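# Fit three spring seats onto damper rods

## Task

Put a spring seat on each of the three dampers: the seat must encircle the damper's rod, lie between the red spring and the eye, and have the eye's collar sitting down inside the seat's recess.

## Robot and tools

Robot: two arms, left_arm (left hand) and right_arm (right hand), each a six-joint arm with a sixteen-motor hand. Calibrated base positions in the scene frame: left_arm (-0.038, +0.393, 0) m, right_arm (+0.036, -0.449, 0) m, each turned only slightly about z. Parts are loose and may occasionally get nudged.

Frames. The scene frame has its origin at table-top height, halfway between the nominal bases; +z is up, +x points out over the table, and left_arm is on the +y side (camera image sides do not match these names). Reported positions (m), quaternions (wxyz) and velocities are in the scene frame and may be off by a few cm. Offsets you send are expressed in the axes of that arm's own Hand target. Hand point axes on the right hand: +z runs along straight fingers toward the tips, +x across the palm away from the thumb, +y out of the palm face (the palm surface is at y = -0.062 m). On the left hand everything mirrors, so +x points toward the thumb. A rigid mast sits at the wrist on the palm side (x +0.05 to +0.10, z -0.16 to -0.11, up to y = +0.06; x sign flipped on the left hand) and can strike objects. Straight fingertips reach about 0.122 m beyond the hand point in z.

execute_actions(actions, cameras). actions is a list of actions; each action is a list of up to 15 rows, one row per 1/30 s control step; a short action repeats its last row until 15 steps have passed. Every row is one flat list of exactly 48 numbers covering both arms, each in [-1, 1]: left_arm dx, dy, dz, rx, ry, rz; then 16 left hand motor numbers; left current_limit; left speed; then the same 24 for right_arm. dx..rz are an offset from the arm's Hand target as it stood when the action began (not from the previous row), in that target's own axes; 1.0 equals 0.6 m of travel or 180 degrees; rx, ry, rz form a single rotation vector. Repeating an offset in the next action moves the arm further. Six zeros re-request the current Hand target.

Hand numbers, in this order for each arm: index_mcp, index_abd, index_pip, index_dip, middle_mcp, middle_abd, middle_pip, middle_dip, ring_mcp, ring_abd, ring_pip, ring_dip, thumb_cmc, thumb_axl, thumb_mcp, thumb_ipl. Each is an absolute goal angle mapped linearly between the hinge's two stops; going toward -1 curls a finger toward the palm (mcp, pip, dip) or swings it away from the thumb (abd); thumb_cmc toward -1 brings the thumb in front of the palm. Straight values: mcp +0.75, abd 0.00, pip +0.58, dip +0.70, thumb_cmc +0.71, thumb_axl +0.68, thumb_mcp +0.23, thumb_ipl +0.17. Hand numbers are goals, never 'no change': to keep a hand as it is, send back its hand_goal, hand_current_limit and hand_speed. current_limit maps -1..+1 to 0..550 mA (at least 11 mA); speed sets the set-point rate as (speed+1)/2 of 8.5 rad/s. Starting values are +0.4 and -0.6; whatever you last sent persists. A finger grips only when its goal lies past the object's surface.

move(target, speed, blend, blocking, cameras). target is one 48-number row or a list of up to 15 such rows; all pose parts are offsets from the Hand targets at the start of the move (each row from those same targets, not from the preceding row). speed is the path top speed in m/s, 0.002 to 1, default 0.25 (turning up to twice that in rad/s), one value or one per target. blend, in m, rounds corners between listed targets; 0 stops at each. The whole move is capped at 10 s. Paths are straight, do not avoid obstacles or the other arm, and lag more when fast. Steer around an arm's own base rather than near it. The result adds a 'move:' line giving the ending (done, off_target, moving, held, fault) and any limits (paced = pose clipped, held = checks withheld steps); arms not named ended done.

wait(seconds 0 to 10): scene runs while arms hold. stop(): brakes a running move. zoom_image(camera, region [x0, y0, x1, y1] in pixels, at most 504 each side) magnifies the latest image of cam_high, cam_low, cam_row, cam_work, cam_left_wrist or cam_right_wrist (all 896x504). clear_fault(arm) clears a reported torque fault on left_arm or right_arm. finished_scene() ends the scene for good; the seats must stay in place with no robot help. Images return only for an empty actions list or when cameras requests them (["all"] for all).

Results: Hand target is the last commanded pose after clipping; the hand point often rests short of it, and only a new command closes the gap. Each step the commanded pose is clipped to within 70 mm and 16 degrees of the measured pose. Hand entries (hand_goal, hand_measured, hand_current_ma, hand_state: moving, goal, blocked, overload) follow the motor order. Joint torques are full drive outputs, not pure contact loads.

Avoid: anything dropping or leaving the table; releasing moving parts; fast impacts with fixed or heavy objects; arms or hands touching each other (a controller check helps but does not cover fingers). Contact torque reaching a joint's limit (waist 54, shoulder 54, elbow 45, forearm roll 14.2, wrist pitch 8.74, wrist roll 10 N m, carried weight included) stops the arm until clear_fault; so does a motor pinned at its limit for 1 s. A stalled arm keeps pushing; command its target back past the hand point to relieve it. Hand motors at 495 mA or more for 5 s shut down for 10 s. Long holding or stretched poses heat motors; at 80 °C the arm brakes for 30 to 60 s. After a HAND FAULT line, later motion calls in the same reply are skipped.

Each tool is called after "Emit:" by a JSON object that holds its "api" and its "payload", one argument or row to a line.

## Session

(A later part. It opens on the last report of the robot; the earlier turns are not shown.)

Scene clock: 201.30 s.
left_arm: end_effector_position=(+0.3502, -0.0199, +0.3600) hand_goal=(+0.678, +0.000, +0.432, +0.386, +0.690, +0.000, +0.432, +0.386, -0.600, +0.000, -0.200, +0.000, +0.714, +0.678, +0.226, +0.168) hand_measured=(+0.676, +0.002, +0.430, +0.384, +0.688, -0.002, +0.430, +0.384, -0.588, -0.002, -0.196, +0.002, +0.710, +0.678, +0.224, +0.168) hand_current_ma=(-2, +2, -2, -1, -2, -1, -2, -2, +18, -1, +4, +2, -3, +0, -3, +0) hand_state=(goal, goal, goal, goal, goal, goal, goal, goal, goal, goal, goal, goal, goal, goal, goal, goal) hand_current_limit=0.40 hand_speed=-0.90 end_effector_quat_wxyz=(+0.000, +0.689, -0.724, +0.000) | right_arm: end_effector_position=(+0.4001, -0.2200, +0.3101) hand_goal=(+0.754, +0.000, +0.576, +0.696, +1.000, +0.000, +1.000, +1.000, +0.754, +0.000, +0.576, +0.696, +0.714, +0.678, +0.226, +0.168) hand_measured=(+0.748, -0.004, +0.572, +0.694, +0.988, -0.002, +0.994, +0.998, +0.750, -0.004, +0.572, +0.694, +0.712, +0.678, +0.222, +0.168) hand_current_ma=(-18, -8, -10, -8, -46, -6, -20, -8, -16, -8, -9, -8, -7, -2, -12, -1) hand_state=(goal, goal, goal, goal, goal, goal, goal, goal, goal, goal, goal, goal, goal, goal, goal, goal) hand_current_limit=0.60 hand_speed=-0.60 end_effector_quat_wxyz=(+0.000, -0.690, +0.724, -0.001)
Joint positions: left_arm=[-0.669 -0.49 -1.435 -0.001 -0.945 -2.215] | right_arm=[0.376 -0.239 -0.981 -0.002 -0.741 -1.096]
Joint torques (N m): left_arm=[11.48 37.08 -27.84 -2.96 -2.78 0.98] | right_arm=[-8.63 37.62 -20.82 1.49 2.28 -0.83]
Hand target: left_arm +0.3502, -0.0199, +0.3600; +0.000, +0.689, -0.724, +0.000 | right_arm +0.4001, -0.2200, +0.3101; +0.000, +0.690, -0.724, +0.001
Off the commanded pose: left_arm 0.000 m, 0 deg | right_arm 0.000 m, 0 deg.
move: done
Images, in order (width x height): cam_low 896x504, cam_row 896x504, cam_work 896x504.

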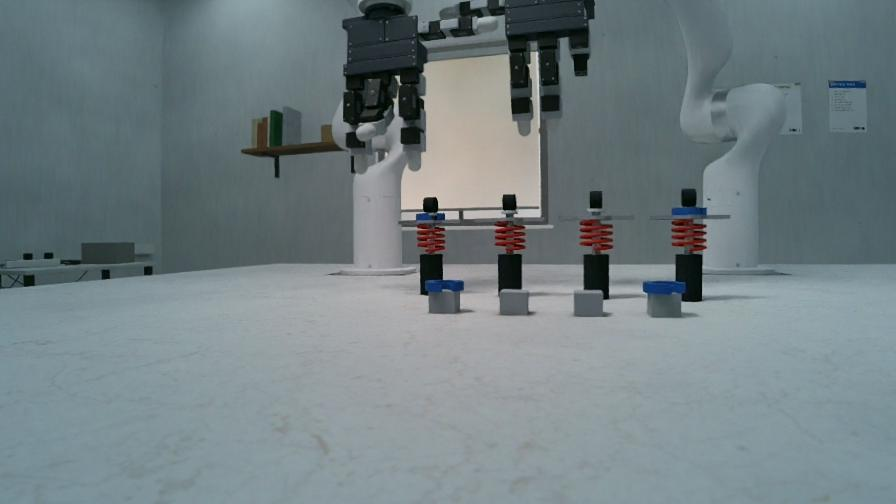

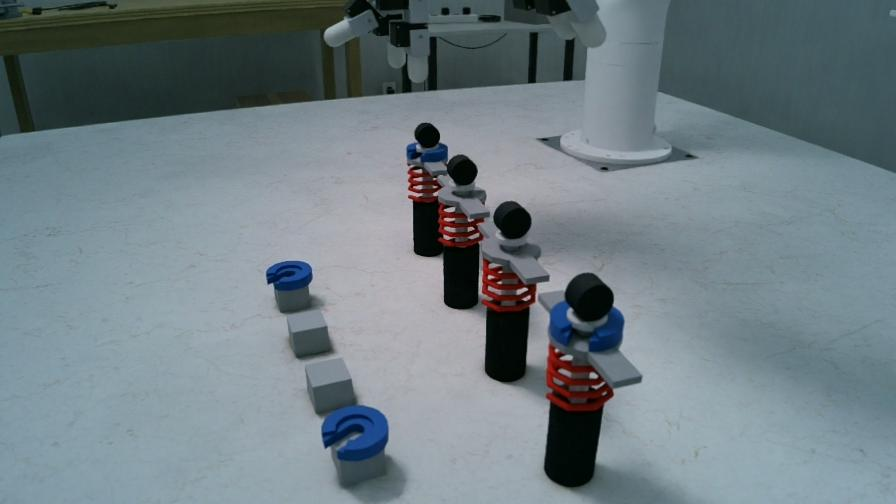

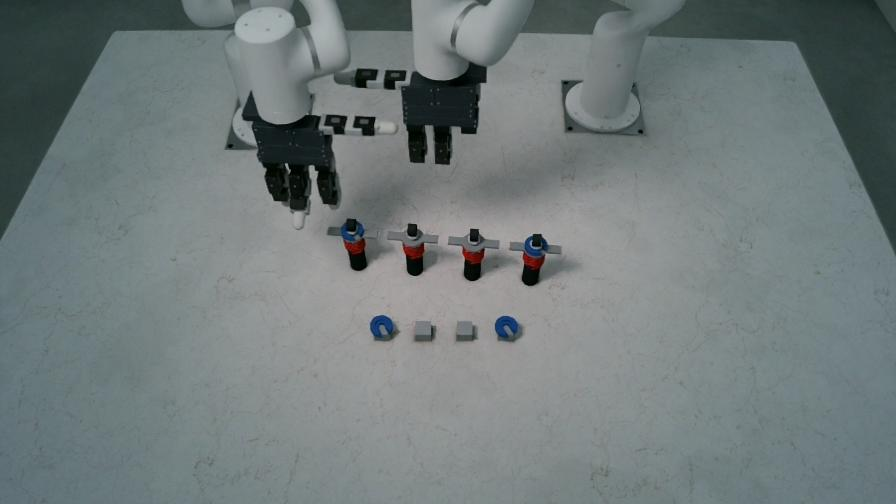

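Emit:
{"api": "move", "payload": {
  "target": [
    [-0.1555,-0.2602,0.1167,0,0,-0.1517, 0.959,0.17,0.796,0.913, 0.959,-0.17,0.796,0.913, -0.75,0,-0.1,-0.2, 0.714,0.678,0.226,0.168, 0.4,-0.6, 0,0,0,0,0,0, 0.754,0,0.576,0.696, 1,0,1,1, 0.754,0,0.576,0.696, 0.714,0.678,0.226,0.168, 0.6,-0.6],
    [-0.1555,-0.2602,0.325,0,0,-0.1517, 0.959,0.17,0.796,0.913, 0.959,-0.17,0.796,0.913, -0.75,0,-0.1,-0.2, 0.714,0.678,0.226,0.168, 0.4,-0.6, 0,0,0,0,0,0, 0.754,0,0.576,0.696, 1,0,1,1, 0.754,0,0.576,0.696, 0.714,0.678,0.226,0.168, 0.6,-0.6]
  ],
  "speed": [0.22,0.12],
  "blend": [0.03,0],
  "cameras": ["cam_low","cam_row","cam_work","cam_left_wrist"]
}}

Scene clock: 205.77 s.
left_arm: end_effector_position=(+0.5107, +0.0656, +0.1650) hand_goal=(+0.960, +0.170, +0.796, +0.914, +0.960, -0.170, +0.796, +0.914, -0.750, +0.000, -0.100, -0.200, +0.714, +0.678, +0.226, +0.168) hand_measured=(+0.950, +0.166, +0.790, +0.910, +0.950, -0.166, +0.790, +0.910, -0.730, -0.002, -0.102, -0.198, +0.712, +0.678, +0.224, +0.168) hand_current_ma=(-15, -3, -6, -3, -12, +4, -7, -3, +35, -1, -1, +2, -2, +0, -3, +0) hand_state=(goal, goal, goal, goal, goal, goal, goal, goal, goal, goal, goal, goal, goal, goal, goal, goal) hand_current_limit=0.40 hand_speed=-0.60 end_effector_quat_wxyz=(+0.000, +0.841, -0.541, +0.000) | right_arm: end_effector_position=(+0.4001, -0.2200, +0.3101) hand_goal=(+0.754, +0.000, +0.576, +0.696, +1.000, +0.000, +1.000, +1.000, +0.754, +0.000, +0.576, +0.696, +0.714, +0.678, +0.226, +0.168) hand_measured=(+0.748, -0.004, +0.572, +0.694, +0.988, -0.002, +0.994, +0.998, +0.750, -0.004, +0.572, +0.694, +0.712, +0.678, +0.222, +0.168) hand_current_ma=(-18, -8, -10, -8, -46, -6, -20, -8, -16, -8, -9, -8, -7, -2, -12, -1) hand_state=(goal, goal, goal, goal, goal, goal, goal, goal, goal, goal, goal, goal, goal, goal, goal, goal) hand_current_limit=0.60 hand_speed=-0.60 end_effector_quat_wxyz=(+0.000, -0.690, +0.724, -0.001)
Joint positions: left_arm=[-0.39 -0.841 -1.515 -0.001 -0.674 -2.412] | right_arm=[0.376 -0.239 -0.981 -0.002 -0.741 -1.096]
Joint torques (N m): left_arm=[5.53 51 -28.07 -2.02 2.76 -0.71] | right_arm=[-8.63 34.95 -20.93 2.25 2.3 -0.81]
Hand target: left_arm +0.5107, +0.0656, +0.1650; +0.000, +0.841, -0.541, +0.000 | right_arm +0.4001, -0.2200, +0.3101; +0.000, +0.690, -0.724, +0.001
Off the commanded pose: left_arm 0.000 m, 0 deg | right_arm 0.000 m, 0 deg.
move: done
Images, in order (width x height): cam_low 896x504, cam_row 896x504, cam_work 896x504, cam_left_wrist 896x504.

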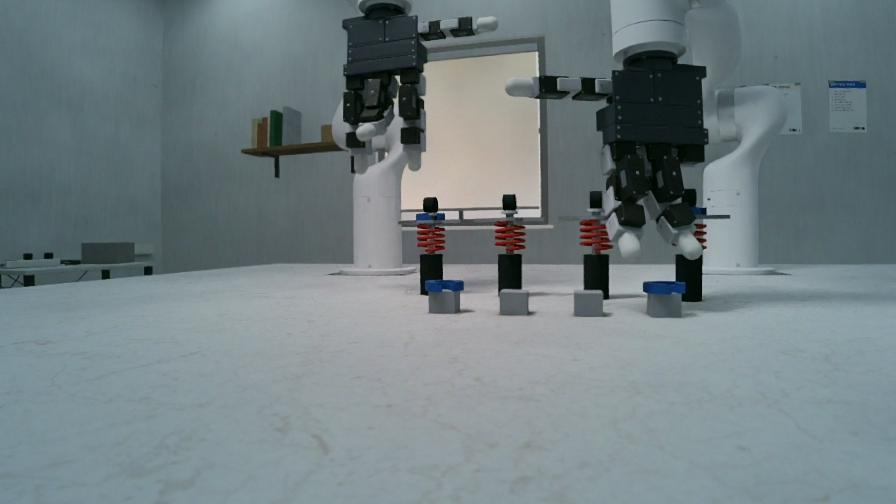

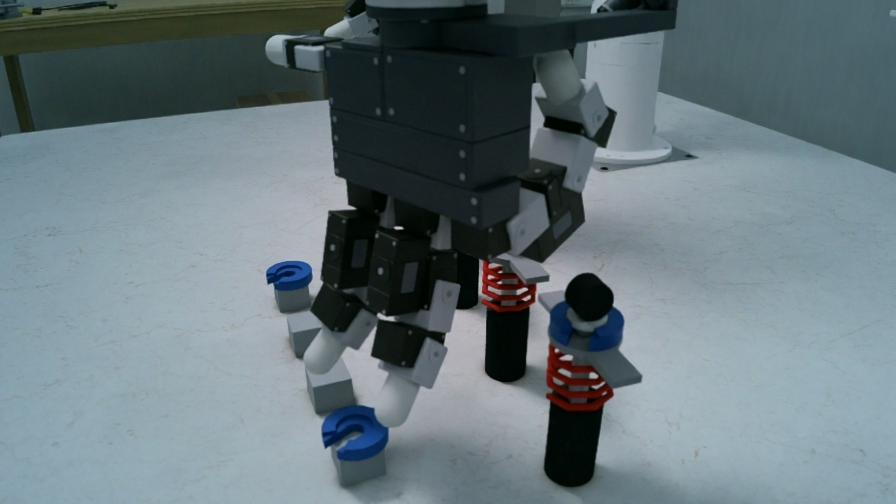

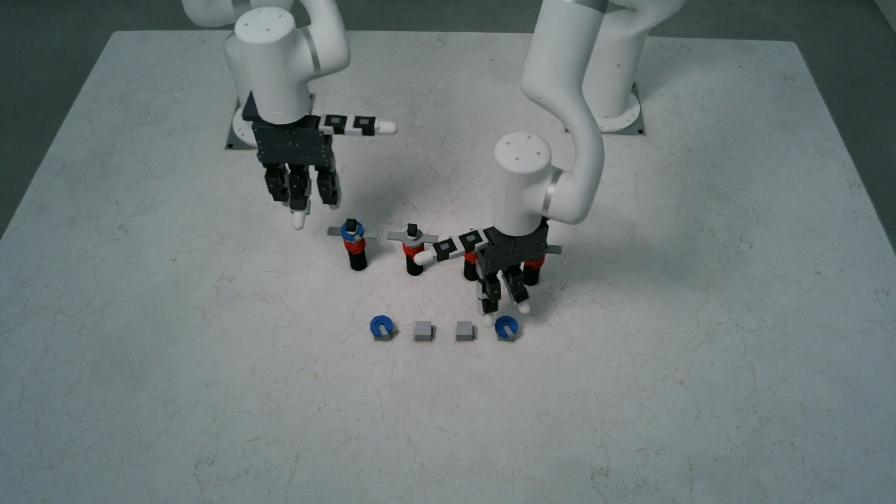

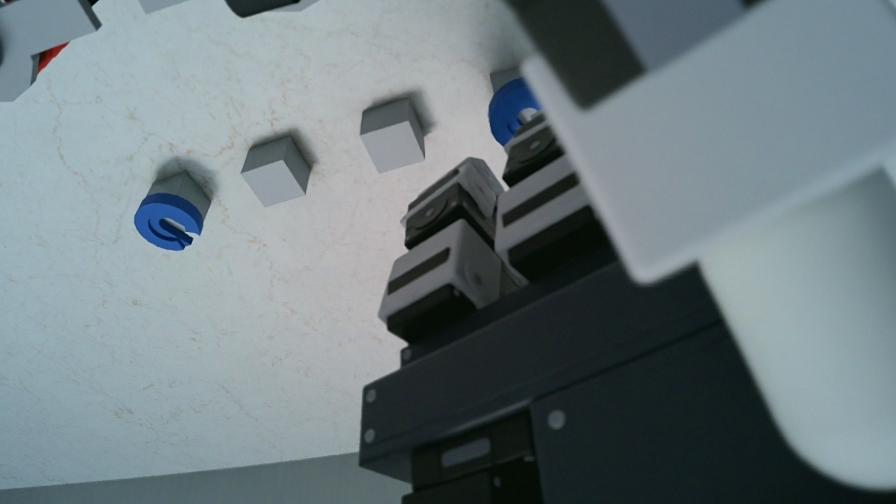

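Emit:
{"api": "zoom_image", "payload": {
  "camera": "cam_work",
  "region": [475, 290, 535, 350]
}}

Emit:
{"api": "zoom_image", "payload": {
  "camera": "cam_low",
  "region": [600, 220, 710, 325]
}}

Scaled by 8.400.

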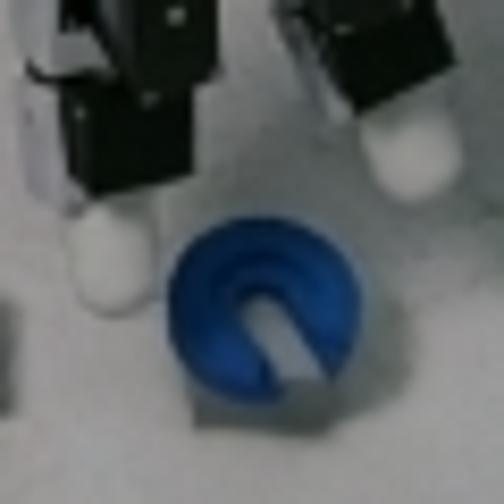

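Scaled by 4.582.

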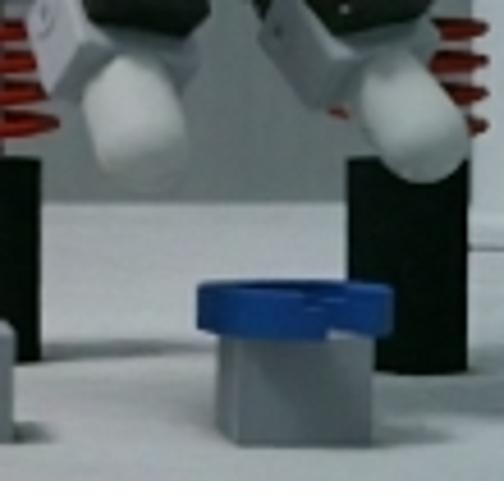

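Emit:
{"api": "move", "payload": {
  "target": [0,-0.0033,0.0617,0,0,0, 0.959,0.17,0.796,0.913, 0.959,-0.17,0.796,0.913, -0.75,0,-0.1,-0.2, 0.714,0.678,0.226,0.168, 0.4,-0.94, 0,0,0,0,0,0, 0.754,0,0.576,0.696, 1,0,1,1, 0.754,0,0.576,0.696, 0.714,0.678,0.226,0.168, 0.6,-0.6],
  "speed": 0.08,
  "cameras": ["cam_low","cam_work"]
}}

Emit:
{"api": "zoom_image", "payload": {
  "camera": "cam_work",
  "region": [475, 290, 535, 350]
}}

Emit:
{"api": "zoom_image", "payload": {
  "camera": "cam_low",
  "region": [610, 240, 720, 325]
}}

Scene clock: 207.20 s.
left_arm: end_effector_position=(+0.5125, +0.0664, +0.1280) hand_goal=(+0.960, +0.170, +0.796, +0.914, +0.960, -0.170, +0.796, +0.914, -0.750, +0.000, -0.100, -0.200, +0.714, +0.678, +0.226, +0.168) hand_measured=(+0.950, +0.166, +0.790, +0.910, +0.950, -0.166, +0.790, +0.910, -0.730, -0.002, -0.102, -0.198, +0.712, +0.678, +0.224, +0.168) hand_current_ma=(-15, -3, -6, -3, -12, +4, -7, -3, +35, -1, -1, +2, -2, +0, -3, +0) hand_state=(goal, goal, goal, goal, goal, goal, goal, goal, goal, goal, goal, goal, goal, goal, goal, goal) hand_current_limit=0.40 hand_speed=-0.94 end_effector_quat_wxyz=(+0.000, +0.841, -0.541, +0.000) | right_arm: end_effector_position=(+0.4001, -0.2200, +0.3101) hand_goal=(+0.754, +0.000, +0.576, +0.696, +1.000, +0.000, +1.000, +1.000, +0.754, +0.000, +0.576, +0.696, +0.714, +0.678, +0.226, +0.168) hand_measured=(+0.748, -0.004, +0.572, +0.694, +0.988, -0.002, +0.994, +0.998, +0.750, -0.004, +0.572, +0.694, +0.712, +0.678, +0.222, +0.168) hand_current_ma=(-18, -8, -10, -8, -46, -6, -20, -8, -16, -8, -9, -8, -7, -2, -12, -1) hand_state=(goal, goal, goal, goal, goal, goal, goal, goal, goal, goal, goal, goal, goal, goal, goal, goal) hand_current_limit=0.60 hand_speed=-0.60 end_effector_quat_wxyz=(+0.000, -0.690, +0.724, -0.001)
Joint positions: left_arm=[-0.388 -0.898 -1.519 -0.001 -0.622 -2.41] | right_arm=[0.376 -0.239 -0.981 -0.002 -0.741 -1.096]
Joint torques (N m): left_arm=[11.8 48.5 -25.99 -2.37 2.98 0.8] | right_arm=[-9.31 37.61 -20.85 1.78 2.28 -0.73]
Hand target: left_arm +0.5125, +0.0664, +0.1279; +0.000, +0.841, -0.541, +0.000 | right_arm +0.4001, -0.2200, +0.3101; +0.000, +0.690, -0.724, +0.001
Off the commanded pose: left_arm 0.000 m, 0 deg | right_arm 0.000 m, 0 deg.
move: done
Images, in order (width x height): cam_low 896x504, cam_work 896x504.

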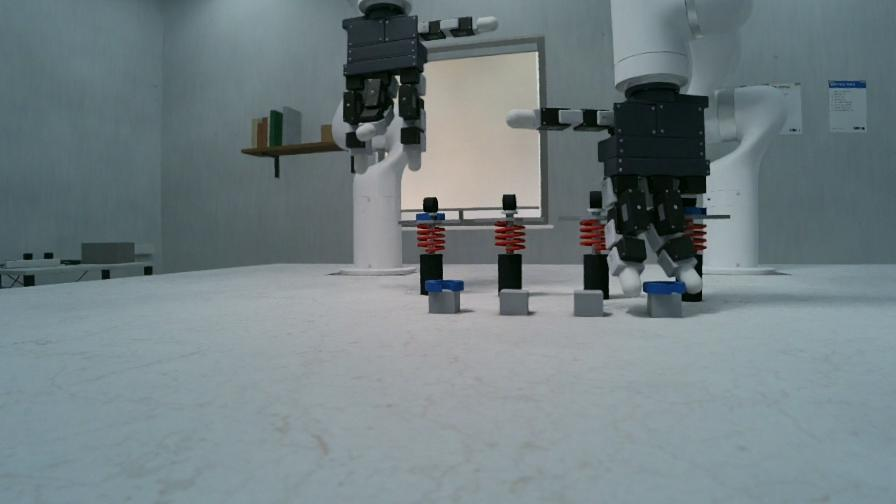

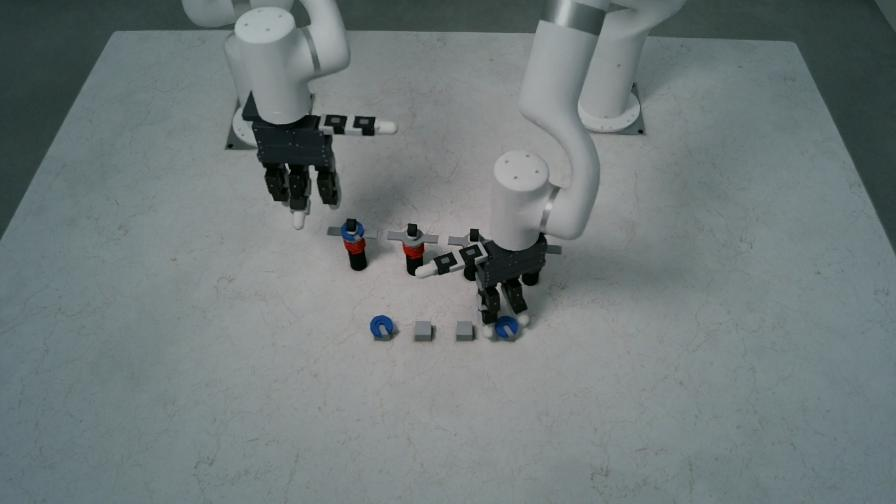

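Scaled by 8.400.

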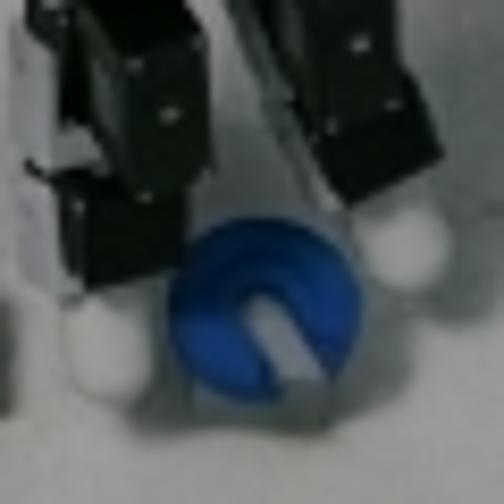

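Scaled by 4.582.

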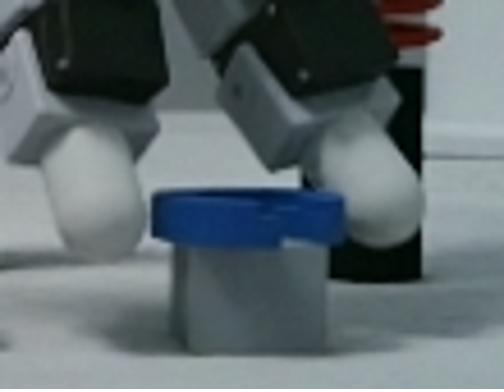

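Emit:
{"api": "move", "payload": {
  "target": [0,0,0,0,0,0, 0.959,0.03,0.796,0.913, 0.959,-0.03,0.796,0.913, -0.75,0,-0.1,-0.2, 0.714,0.678,0.226,0.168, 0.4,-0.94, 0,0,0,0,0,0, 0.754,0,0.576,0.696, 1,0,1,1, 0.754,0,0.576,0.696, 0.714,0.678,0.226,0.168, 0.6,-0.6],
  "speed": 0.05,
  "cameras": ["cam_low","cam_work"]
}}

Emit:
{"api": "zoom_image", "payload": {
  "camera": "cam_work",
  "region": [475, 290, 535, 350]
}}

Emit:
{"api": "zoom_image", "payload": {
  "camera": "cam_low",
  "region": [610, 240, 720, 325]
}}

Scene clock: 208.30 s.
left_arm: end_effector_position=(+0.5125, +0.0664, +0.1279) hand_goal=(+0.960, +0.030, +0.796, +0.914, +0.960, -0.030, +0.796, +0.914, -0.750, +0.000, -0.100, -0.200, +0.714, +0.678, +0.226, +0.168) hand_measured=(+0.950, +0.108, +0.790, +0.910, +0.950, -0.108, +0.790, +0.910, -0.730, -0.002, -0.102, -0.198, +0.712, +0.678, +0.224, +0.168) hand_current_ma=(-15, +104, -6, -3, -12, -107, -7, -3, +35, -1, -1, +2, -2, +0, -3, +0) hand_state=(goal, moving, goal, goal, goal, moving, goal, goal, goal, goal, goal, goal, goal, goal, goal, goal) hand_current_limit=0.40 hand_speed=-0.94 end_effector_quat_wxyz=(+0.000, +0.841, -0.541, +0.000) | right_arm: end_effector_position=(+0.4001, -0.2200, +0.3101) hand_goal=(+0.754, +0.000, +0.576, +0.696, +1.000, +0.000, +1.000, +1.000, +0.754, +0.000, +0.576, +0.696, +0.714, +0.678, +0.226, +0.168) hand_measured=(+0.748, -0.004, +0.572, +0.694, +0.988, -0.002, +0.994, +0.998, +0.750, -0.004, +0.572, +0.694, +0.712, +0.678, +0.222, +0.168) hand_current_ma=(-18, -8, -10, -8, -46, -6, -20, -8, -16, -8, -9, -8, -7, -2, -12, -1) hand_state=(goal, goal, goal, goal, goal, goal, goal, goal, goal, goal, goal, goal, goal, goal, goal, goal) hand_current_limit=0.60 hand_speed=-0.60 end_effector_quat_wxyz=(+0.000, -0.690, +0.724, -0.001)
Joint positions: left_arm=[-0.388 -0.898 -1.519 -0.001 -0.622 -2.41] | right_arm=[0.376 -0.239 -0.981 -0.002 -0.741 -1.096]
Joint torques (N m): left_arm=[11.83 50.58 -25.22 -1.67 2.76 0.62] | right_arm=[-9.41 36.06 -20.47 1.79 2.31 -0.71]
Hand target: left_arm +0.5125, +0.0664, +0.1279; +0.000, +0.841, -0.541, +0.000 | right_arm +0.4001, -0.2200, +0.3101; +0.000, +0.690, -0.724, +0.001
Off the commanded pose: left_arm 0.000 m, 0 deg | right_arm 0.000 m, 0 deg.
move: done
Images, in order (width x height): cam_low 896x504, cam_work 896x504.

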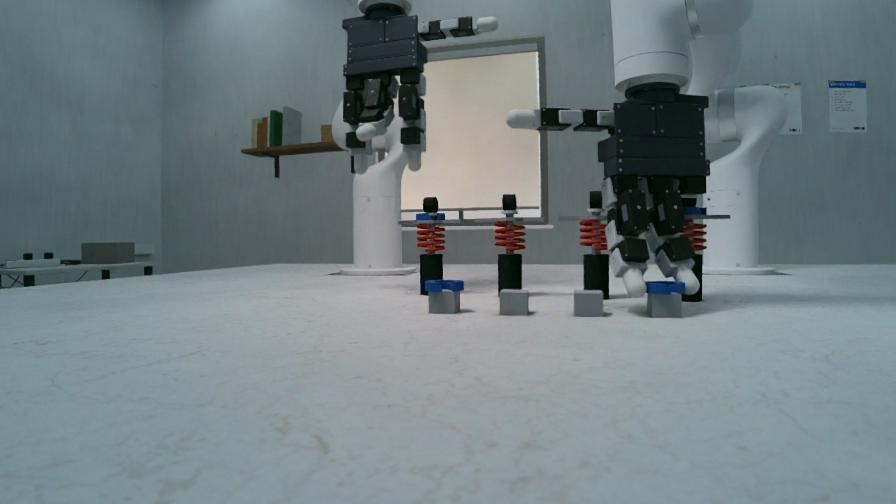

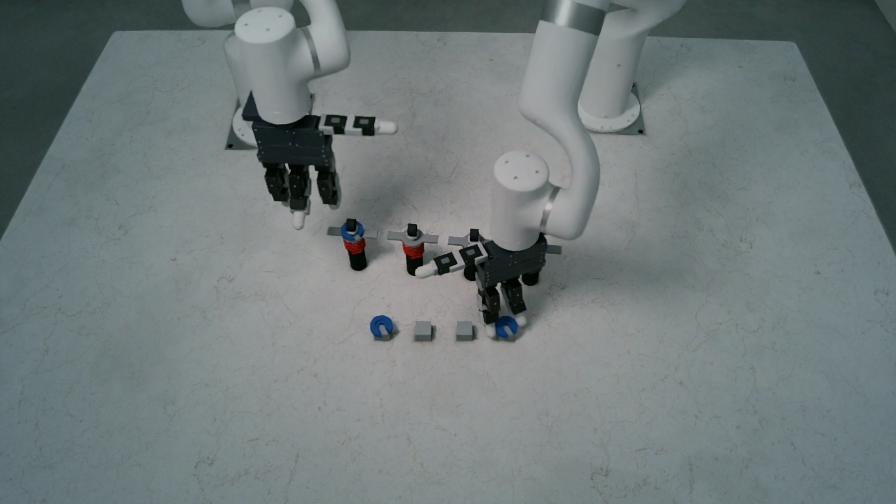

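Scaled by 8.400.

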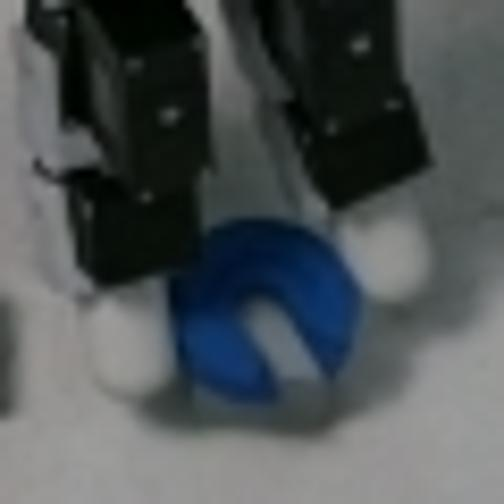

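Scaled by 4.582.

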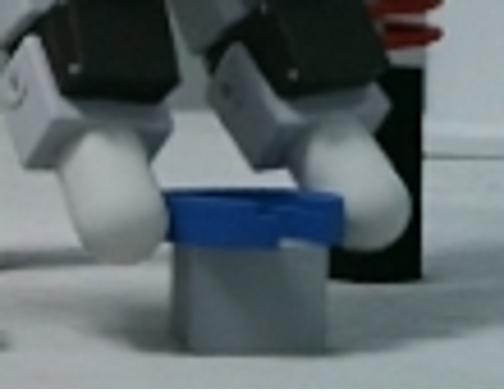

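Emit:
{"api": "move", "payload": {
  "target": [
    [0,0,0,0,0,0, 0.959,0.03,0.796,0.913, 0.959,-0.03,0.796,0.913, -0.75,0,-0.1,-0.2, 0.714,0.678,0.226,0.168, 0.4,-0.9, 0.0999,-0.0049,0,0,0,0, 0.754,0,0.576,0.696, 1,0,1,1, 0.754,0,0.576,0.696, 0.714,0.678,0.226,0.168, 0.6,-0.6],
    [0,0,-0.0333,0,0,0, 0.959,0.03,0.796,0.913, 0.959,-0.03,0.796,0.913, -0.75,0,-0.1,-0.2, 0.714,0.678,0.226,0.168, 0.4,-0.9, 0.0999,-0.0049,0,0,0,0, 0.754,0,0.576,0.696, 1,0,1,1, 0.754,0,0.576,0.696, 0.714,0.678,0.226,0.168, 0.6,-0.6]
  ],
  "speed": [0.12,0.05],
  "cameras": ["cam_low","cam_work"]
}}

Emit:
{"api": "zoom_image", "payload": {
  "camera": "cam_low",
  "region": [610, 230, 720, 315]
}}

Scene clock: 210.77 s.
left_arm: end_effector_position=(+0.5125, +0.0664, +0.1478) hand_goal=(+0.960, +0.030, +0.796, +0.914, +0.960, -0.030, +0.796, +0.914, -0.750, +0.000, -0.100, -0.200, +0.714, +0.678, +0.226, +0.168) hand_measured=(+0.950, +0.104, +0.790, +0.910, +0.950, -0.106, +0.790, +0.910, -0.730, -0.002, -0.102, -0.198, +0.712, +0.678, +0.224, +0.168) hand_current_ma=(-15, +174, -6, -3, -12, -179, -7, -3, +35, -1, -1, +2, -2, +0, -3, +0) hand_state=(goal, blocked, goal, goal, goal, blocked, goal, goal, goal, goal, goal, goal, goal, goal, goal, goal) hand_current_limit=0.40 hand_speed=-0.90 end_effector_quat_wxyz=(+0.000, +0.841, -0.541, +0.000) | right_arm: end_effector_position=(+0.4001, -0.2800, +0.3101) hand_goal=(+0.754, +0.000, +0.576, +0.696, +1.000, +0.000, +1.000, +1.000, +0.754, +0.000, +0.576, +0.696, +0.714, +0.678, +0.226, +0.168) hand_measured=(+0.748, -0.004, +0.572, +0.694, +0.988, -0.002, +0.994, +0.998, +0.750, -0.004, +0.572, +0.694, +0.712, +0.678, +0.222, +0.168) hand_current_ma=(-17, -8, -10, -8, -46, -6, -20, -8, -15, -8, -9, -8, -7, -2, -12, -1) hand_state=(goal, goal, goal, goal, goal, goal, goal, goal, goal, goal, goal, goal, goal, goal, goal, goal) hand_current_limit=0.60 hand_speed=-0.60 end_effector_quat_wxyz=(+0.000, -0.690, +0.724, -0.001)
Joint positions: left_arm=[-0.388 -0.868 -1.519 -0.001 -0.651 -2.41] | right_arm=[0.26 -0.189 -0.92 -0.001 -0.73 -1.213]
Joint torques (N m): left_arm=[10.98 67.93 -15.67 -0.98 -2.66 0.7] | right_arm=[-9.4 34.02 -20.39 2 2.57 -0.75]
Hand target: left_arm +0.5125, +0.0664, +0.1479; +0.000, +0.841, -0.541, +0.000 | right_arm +0.4001, -0.2800, +0.3101; +0.000, +0.690, -0.724, +0.001
Off the commanded pose: left_arm 0.000 m, 0 deg | right_arm 0.000 m, 0 deg.
move: done
Images, in order (width x height): cam_low 896x504, cam_work 896x504.

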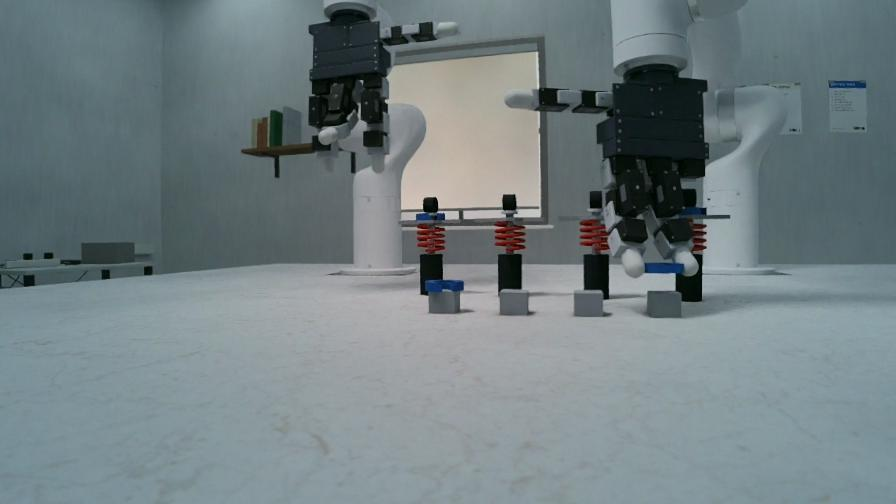

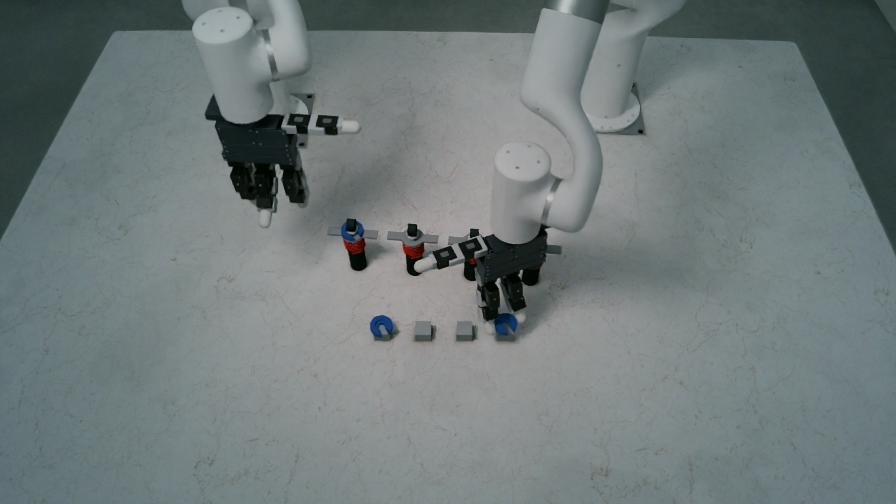

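Scaled by 4.582.

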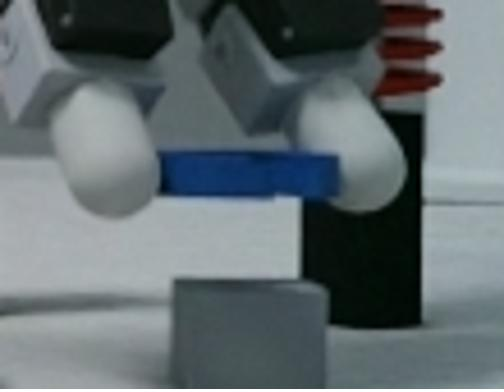

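Emit:
{"api": "move", "payload": {
  "target": [
    [0,0,-0.17,0,0,0, 0.959,0.03,0.796,0.913, 0.959,-0.03,0.796,0.913, -0.75,0,-0.1,-0.2, 0.714,0.678,0.226,0.168, 0.4,-0.9, 0,0,0,0,0,0, 0.754,0,0.576,0.696, 1,0,1,1, 0.754,0,0.576,0.696, 0.714,0.678,0.226,0.168, 0.6,-0.6],
    [-0.1176,0.0426,-0.3535,0,0,0.1517, 0.959,0.03,0.796,0.913, 0.959,-0.03,0.796,0.913, -0.75,0,-0.1,-0.2, 0.714,0.678,0.226,0.168, 0.4,-0.9, 0,0,0,0,0,0, 0.754,0,0.576,0.696, 1,0,1,1, 0.754,0,0.576,0.696, 0.714,0.678,0.226,0.168, 0.6,-0.6]
  ],
  "speed": [0.2,0.22],
  "blend": [0.04,0]
}}

Scene clock: 213.17 s.
left_arm: end_effector_position=(+0.4601, +0.1200, +0.3600) hand_goal=(+0.960, +0.030, +0.796, +0.914, +0.960, -0.030, +0.796, +0.914, -0.750, +0.000, -0.100, -0.200, +0.714, +0.678, +0.226, +0.168) hand_measured=(+0.950, +0.104, +0.790, +0.910, +0.950, -0.106, +0.790, +0.910, -0.730, -0.002, -0.102, -0.198, +0.712, +0.678, +0.224, +0.168) hand_current_ma=(-15, +174, -6, -3, -12, -179, -7, -3, +35, -1, -1, +2, -1, +0, -3, +0) hand_state=(goal, blocked, goal, goal, goal, blocked, goal, goal, goal, goal, goal, goal, goal, goal, goal, goal) hand_current_limit=0.40 hand_speed=-0.90 end_effector_quat_wxyz=(+0.000, +0.689, -0.724, +0.000) | right_arm: end_effector_position=(+0.4001, -0.2800, +0.3101) hand_goal=(+0.754, +0.000, +0.576, +0.696, +1.000, +0.000, +1.000, +1.000, +0.754, +0.000, +0.576, +0.696, +0.714, +0.678, +0.226, +0.168) hand_measured=(+0.748, -0.004, +0.572, +0.694, +0.988, -0.002, +0.994, +0.998, +0.750, -0.004, +0.572, +0.694, +0.712, +0.678, +0.222, +0.168) hand_current_ma=(-17, -8, -10, -8, -46, -6, -20, -8, -15, -8, -9, -8, -7, -2, -12, -1) hand_state=(goal, goal, goal, goal, goal, goal, goal, goal, goal, goal, goal, goal, goal, goal, goal, goal) hand_current_limit=0.60 hand_speed=-0.60 end_effector_quat_wxyz=(+0.000, -0.690, +0.724, -0.001)
Joint positions: left_arm=[-0.387 -0.542 -1.509 0 -0.968 -1.932] | right_arm=[0.26 -0.189 -0.92 -0.001 -0.73 -1.213]
Joint torques (N m): left_arm=[-8.56 60.86 -19.15 -2.13 -2.7 0.98] | right_arm=[-9.56 35.45 -20.95 1.99 2.65 -0.72]
Hand target: left_arm +0.4601, +0.1201, +0.3600; +0.000, +0.689, -0.724, +0.000 | right_arm +0.4001, -0.2800, +0.3101; +0.000, +0.690, -0.724, +0.001
Off the commanded pose: left_arm 0.000 m, 0 deg | right_arm 0.000 m, 0 deg.
move: done

Emit:
{"api": "move", "payload": {
  "target": [0.0131,0.2664,0.1,0.3889,0,0, 0.685,0.03,0.431,0.551, 0.685,-0.03,0.431,0.551, -0.6,0,-0.2,0.0, 0.714,0.678,0.226,0.168, 0.4,-0.96, 0,0,0,0,0,0, 0.754,0,0.576,0.696, 1,0,1,1, 0.754,0,0.576,0.696, 0.714,0.678,0.226,0.168, 0.6,-0.6],
  "speed": 0.22,
  "cameras": ["cam_low","cam_row"]
}}

Emit:
{"api": "zoom_image", "payload": {
  "camera": "cam_low",
  "region": [500, 100, 700, 200]
}}

Scene clock: 216.97 s.
left_arm: end_effector_position=(+0.3000, +0.1201, +0.3001) hand_goal=(+0.686, +0.030, +0.432, +0.552, +0.686, -0.030, +0.432, +0.552, -0.600, +0.000, -0.200, +0.000, +0.714, +0.678, +0.226, +0.168) hand_measured=(+0.678, +0.098, +0.434, +0.556, +0.676, -0.100, +0.432, +0.554, -0.594, -0.002, -0.194, -0.002, +0.706, +0.678, +0.224, +0.168) hand_current_ma=(-11, +150, +1, +3, -15, -161, +0, +1, +8, -1, +6, -2, -8, +0, -3, +0) hand_state=(goal, blocked, goal, goal, goal, blocked, goal, goal, goal, goal, goal, goal, goal, goal, goal, goal) hand_current_limit=0.40 hand_speed=-0.96 end_effector_quat_wxyz=(-0.395, +0.565, -0.593, +0.415) | right_arm: end_effector_position=(+0.4001, -0.2800, +0.3101) hand_goal=(+0.754, +0.000, +0.576, +0.696, +1.000, +0.000, +1.000, +1.000, +0.754, +0.000, +0.576, +0.696, +0.714, +0.678, +0.226, +0.168) hand_measured=(+0.748, -0.004, +0.572, +0.694, +0.988, -0.002, +0.994, +0.998, +0.750, -0.004, +0.572, +0.694, +0.712, +0.678, +0.222, +0.168) hand_current_ma=(-17, -8, -10, -8, -46, -6, -20, -8, -15, -8, -9, -8, -7, -2, -12, -1) hand_state=(goal, goal, goal, goal, goal, goal, goal, goal, goal, goal, goal, goal, goal, goal, goal, goal) hand_current_limit=0.60 hand_speed=-0.60 end_effector_quat_wxyz=(+0.000, -0.690, +0.724, -0.001)
Joint positions: left_arm=[-0.957 0.132 -0.388 1.968 -0.957 -4.204] | right_arm=[0.26 -0.189 -0.92 -0.001 -0.73 -1.213]
Joint torques (N m): left_arm=[-12.83 6.71 -15.82 4.82 -4.78 -1.22] | right_arm=[-8.9 35.48 -20.98 2.11 2.64 -0.84]
Hand target: left_arm +0.3000, +0.1201, +0.3001; -0.395, +0.565, -0.593, +0.415 | right_arm +0.4001, -0.2800, +0.3101; +0.000, +0.690, -0.724, +0.001
Off the commanded pose: left_arm 0.000 m, 0 deg | right_arm 0.000 m, 0 deg.
move: done
Images, in order (width x height): cam_low 896x504, cam_row 896x504.

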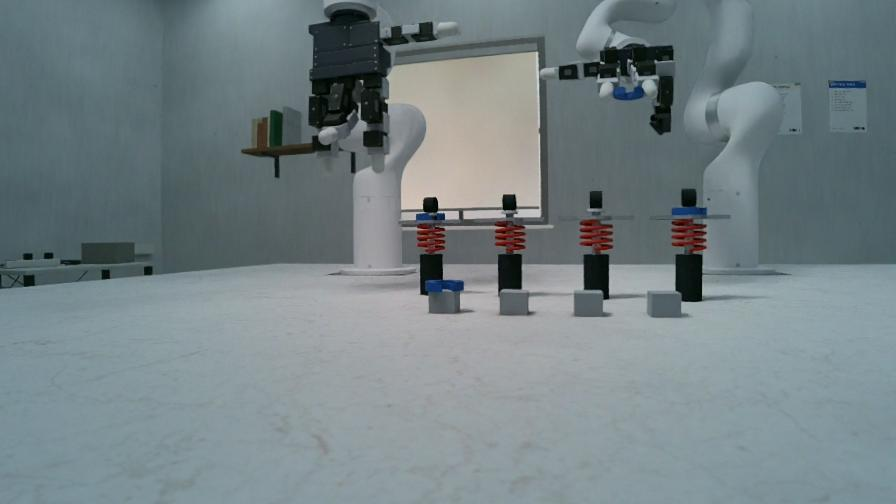

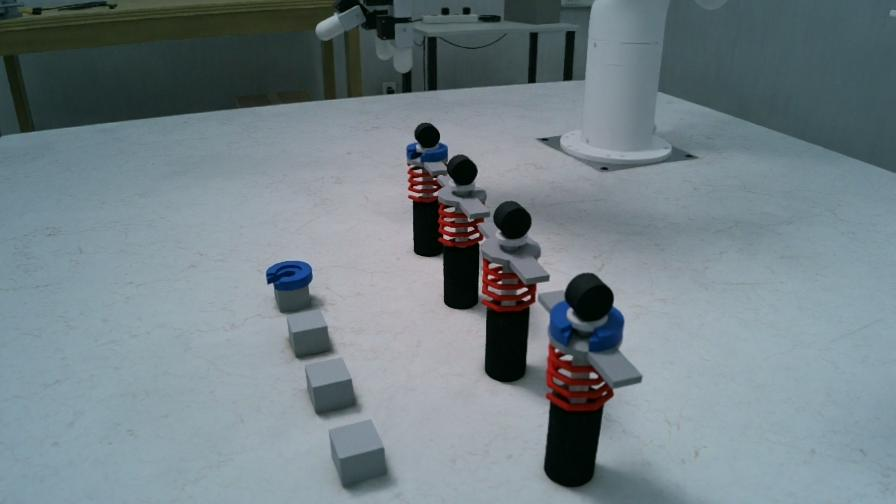

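Scaled by 2.520.

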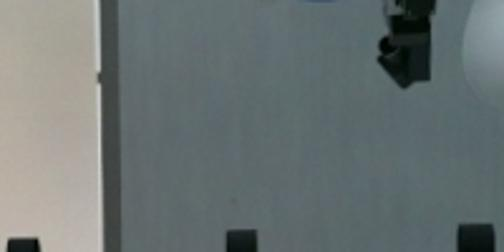

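Emit:
{"api": "move", "payload": {
  "target": [0.2972,0.2043,0.0722,0,0,0, 0.685,0.03,0.431,0.551, 0.685,-0.03,0.431,0.551, -0.6,0,-0.2,0.0, 0.714,0.678,0.226,0.168, 0.4,-0.96, -0.417,-0.0125,0.0167,0,0,0, 0.754,0,0.576,0.696, 1,0,1,1, 0.754,0,0.576,0.696, 0.714,0.678,0.226,0.168, 0.6,-0.6],
  "speed": 0.18,
  "cameras": ["cam_low","cam_row"]
}}

Emit:
{"api": "zoom_image", "payload": {
  "camera": "cam_low",
  "region": [450, 120, 570, 230]
}}

Emit:
{"api": "zoom_image", "payload": {
  "camera": "cam_row",
  "region": [400, 80, 540, 230]
}}

Scene clock: 219.53 s.
left_arm: end_effector_position=(+0.2899, -0.0580, +0.1702) hand_goal=(+0.686, +0.030, +0.432, +0.552, +0.686, -0.030, +0.432, +0.552, -0.600, +0.000, -0.200, +0.000, +0.714, +0.678, +0.226, +0.168) hand_measured=(+0.678, +0.098, +0.434, +0.556, +0.676, -0.100, +0.430, +0.554, -0.594, -0.002, -0.194, -0.002, +0.706, +0.678, +0.224, +0.168) hand_current_ma=(-12, +150, +1, +3, -16, -161, -1, +1, +8, -1, +6, -2, -9, +0, -3, +0) hand_state=(goal, blocked, goal, goal, goal, blocked, goal, goal, goal, goal, goal, goal, goal, goal, goal, goal) hand_current_limit=0.40 hand_speed=-0.96 end_effector_quat_wxyz=(-0.395, +0.565, -0.593, +0.415) | right_arm: end_effector_position=(+0.4198, -0.0305, +0.3000) hand_goal=(+0.754, +0.000, +0.576, +0.696, +1.000, +0.000, +1.000, +1.000, +0.754, +0.000, +0.576, +0.696, +0.714, +0.678, +0.226, +0.168) hand_measured=(+0.750, -0.004, +0.572, +0.694, +0.988, -0.002, +0.994, +0.998, +0.750, -0.002, +0.574, +0.694, +0.712, +0.678, +0.222, +0.168) hand_current_ma=(-15, -7, -10, -8, -45, -6, -20, -8, -14, -7, -8, -8, -6, -2, -12, -1) hand_state=(goal, goal, goal, goal, goal, goal, goal, goal, goal, goal, goal, goal, goal, goal, goal, goal) hand_current_limit=0.60 hand_speed=-0.60 end_effector_quat_wxyz=(+0.000, -0.690, +0.724, -0.001)
Joint positions: left_arm=[-1.2 -0.526 -0.774 1.87 -1.136 -4.46] | right_arm=[0.65 -0.526 -1.345 -0.002 -0.818 -0.823]
Joint torques (N m): left_arm=[-12.47 31.97 -22.35 -2.58 -5.18 -1.05] | right_arm=[8.97 25.11 -35.26 -2.25 -2.81 1.05]
Hand target: left_arm +0.2899, -0.0580, +0.1701; -0.395, +0.565, -0.593, +0.415 | right_arm +0.4198, -0.0305, +0.3000; +0.000, +0.690, -0.724, +0.001
Off the commanded pose: left_arm 0.000 m, 0 deg | right_arm 0.000 m, 0 deg.
move: done
Images, in order (width x height): cam_low 896x504, cam_row 896x504.

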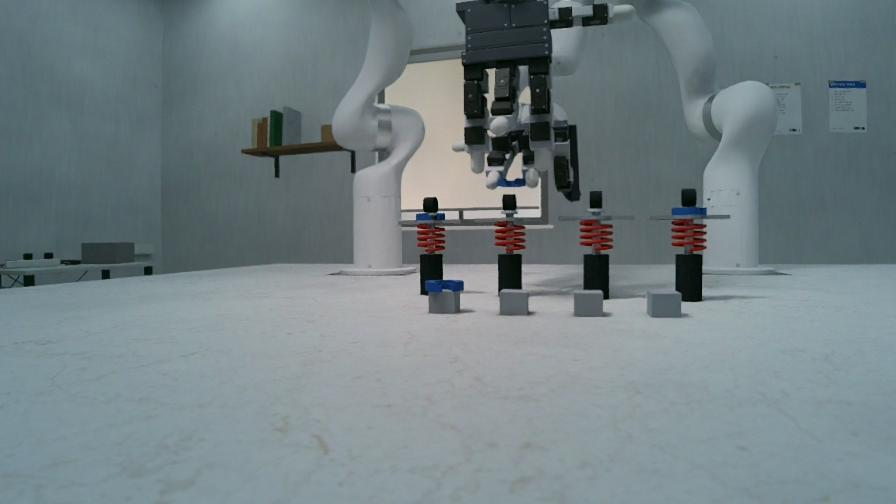

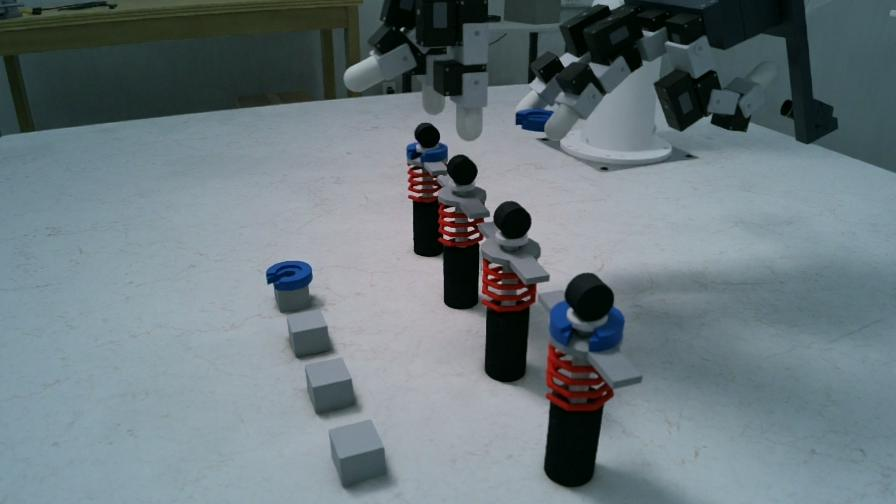

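Scaled by 4.200.

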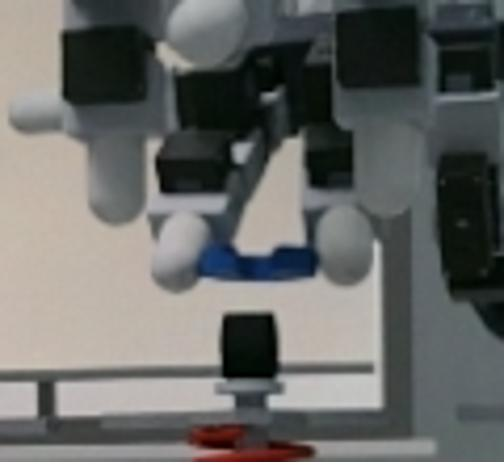

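Scaled by 3.360.

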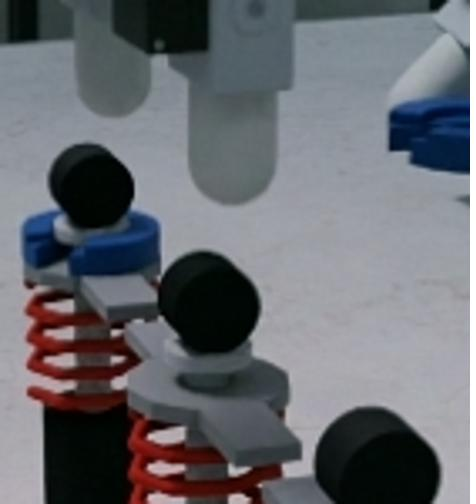

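Emit:
{"api": "move", "payload": {
  "target": [-0.0025,0.0603,0.0397,0,0,0, 0.685,0.03,0.431,0.551, 0.685,-0.03,0.431,0.551, -0.6,0,-0.2,0.0, 0.714,0.678,0.226,0.168, 0.4,-0.96, 0,0,0.0917,0,0,0, 0.754,0,0.576,0.696, 1,0,1,1, 0.754,0,0.576,0.696, 0.714,0.678,0.226,0.168, 0.6,-0.6],
  "speed": 0.06,
  "cameras": ["cam_low","cam_row"]
}}

Emit:
{"api": "zoom_image", "payload": {
  "camera": "cam_low",
  "region": [460, 170, 560, 240]
}}

Emit:
{"api": "zoom_image", "payload": {
  "camera": "cam_row",
  "region": [420, 110, 560, 230]
}}

Scene clock: 221.40 s.
left_arm: end_effector_position=(+0.3000, -0.0570, +0.1280) hand_goal=(+0.686, +0.030, +0.432, +0.552, +0.686, -0.030, +0.432, +0.552, -0.600, +0.000, -0.200, +0.000, +0.714, +0.678, +0.226, +0.168) hand_measured=(+0.678, +0.098, +0.434, +0.556, +0.676, -0.100, +0.430, +0.554, -0.594, -0.002, -0.194, -0.002, +0.706, +0.678, +0.224, +0.168) hand_current_ma=(-12, +150, +1, +3, -16, -161, -1, +1, +8, -1, +6, -2, -9, +0, -3, +0) hand_state=(goal, blocked, goal, goal, goal, blocked, goal, goal, goal, goal, goal, goal, goal, goal, goal, goal) hand_current_limit=0.40 hand_speed=-0.96 end_effector_quat_wxyz=(-0.395, +0.565, -0.593, +0.415) | right_arm: end_effector_position=(+0.4199, -0.0305, +0.2450) hand_goal=(+0.754, +0.000, +0.576, +0.696, +1.000, +0.000, +1.000, +1.000, +0.754, +0.000, +0.576, +0.696, +0.714, +0.678, +0.226, +0.168) hand_measured=(+0.750, -0.002, +0.572, +0.694, +0.988, -0.002, +0.994, +0.998, +0.750, -0.002, +0.574, +0.694, +0.712, +0.678, +0.222, +0.168) hand_current_ma=(-14, -7, -10, -8, -44, -6, -20, -8, -13, -7, -8, -8, -6, -2, -12, -1) hand_state=(goal, goal, goal, goal, goal, goal, goal, goal, goal, goal, goal, goal, goal, goal, goal, goal) hand_current_limit=0.60 hand_speed=-0.60 end_effector_quat_wxyz=(+0.000, -0.690, +0.724, -0.001)
Joint positions: left_arm=[-1.178 -0.632 -0.798 1.927 -1.159 -4.548] | right_arm=[0.65 -0.589 -1.305 -0.002 -0.715 -0.823]
Joint torques (N m): left_arm=[11.96 36.64 -20.84 3.95 -5.22 -1.49] | right_arm=[-6.57 28.06 -20.06 -2.23 2.75 1.06]
Hand target: left_arm +0.3000, -0.0570, +0.1280; -0.395, +0.565, -0.593, +0.415 | right_arm +0.4199, -0.0305, +0.2450; +0.000, +0.690, -0.724, +0.001
Off the commanded pose: left_arm 0.000 m, 0 deg | right_arm 0.000 m, 0 deg.
move: done
Images, in order (width x height): cam_low 896x504, cam_row 896x504.

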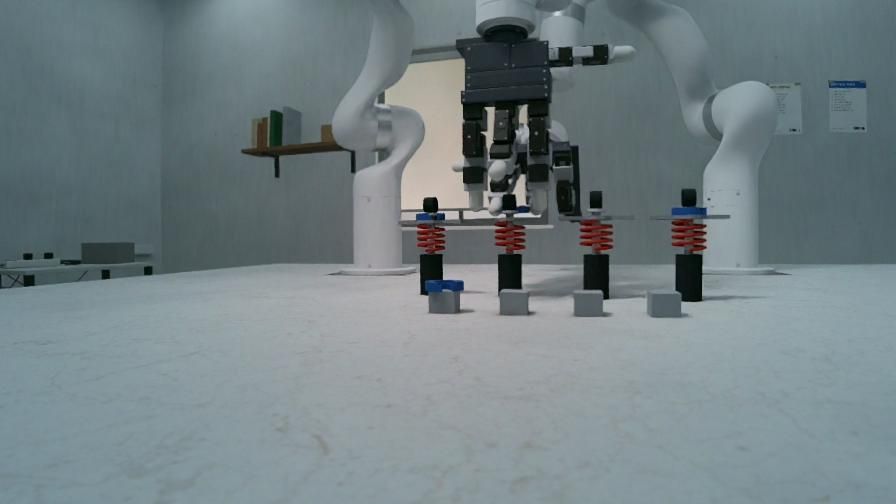

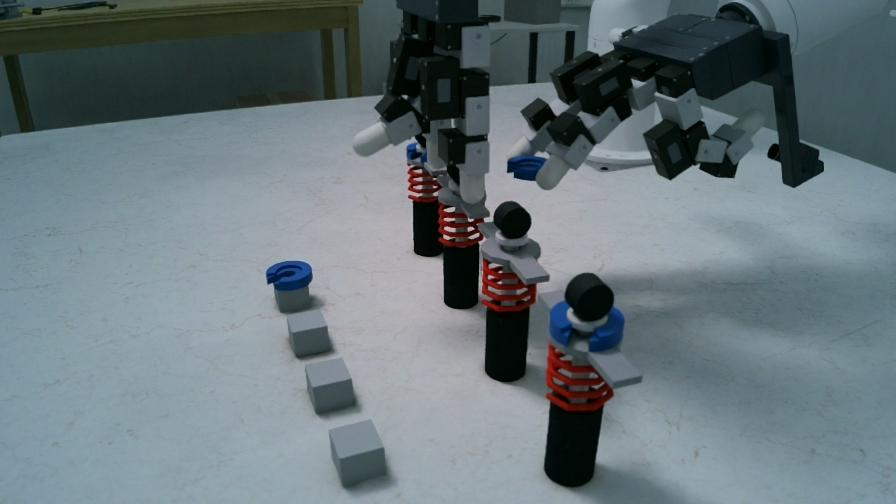

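Scaled by 5.040.

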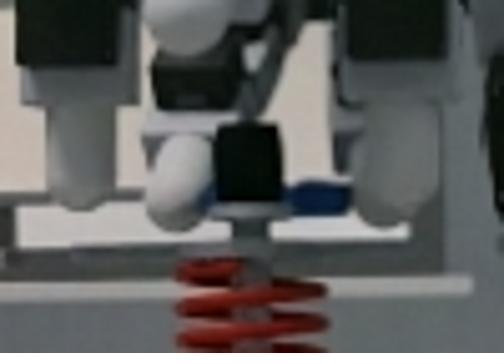

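Scaled by 3.600.

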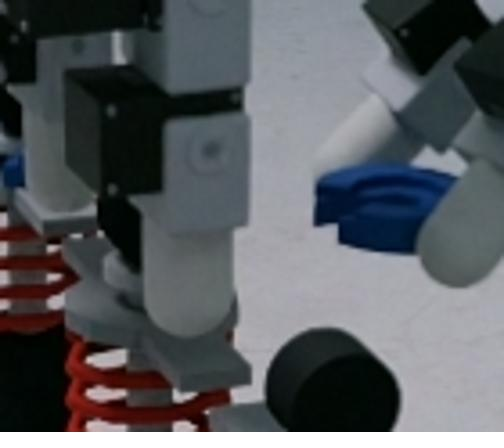

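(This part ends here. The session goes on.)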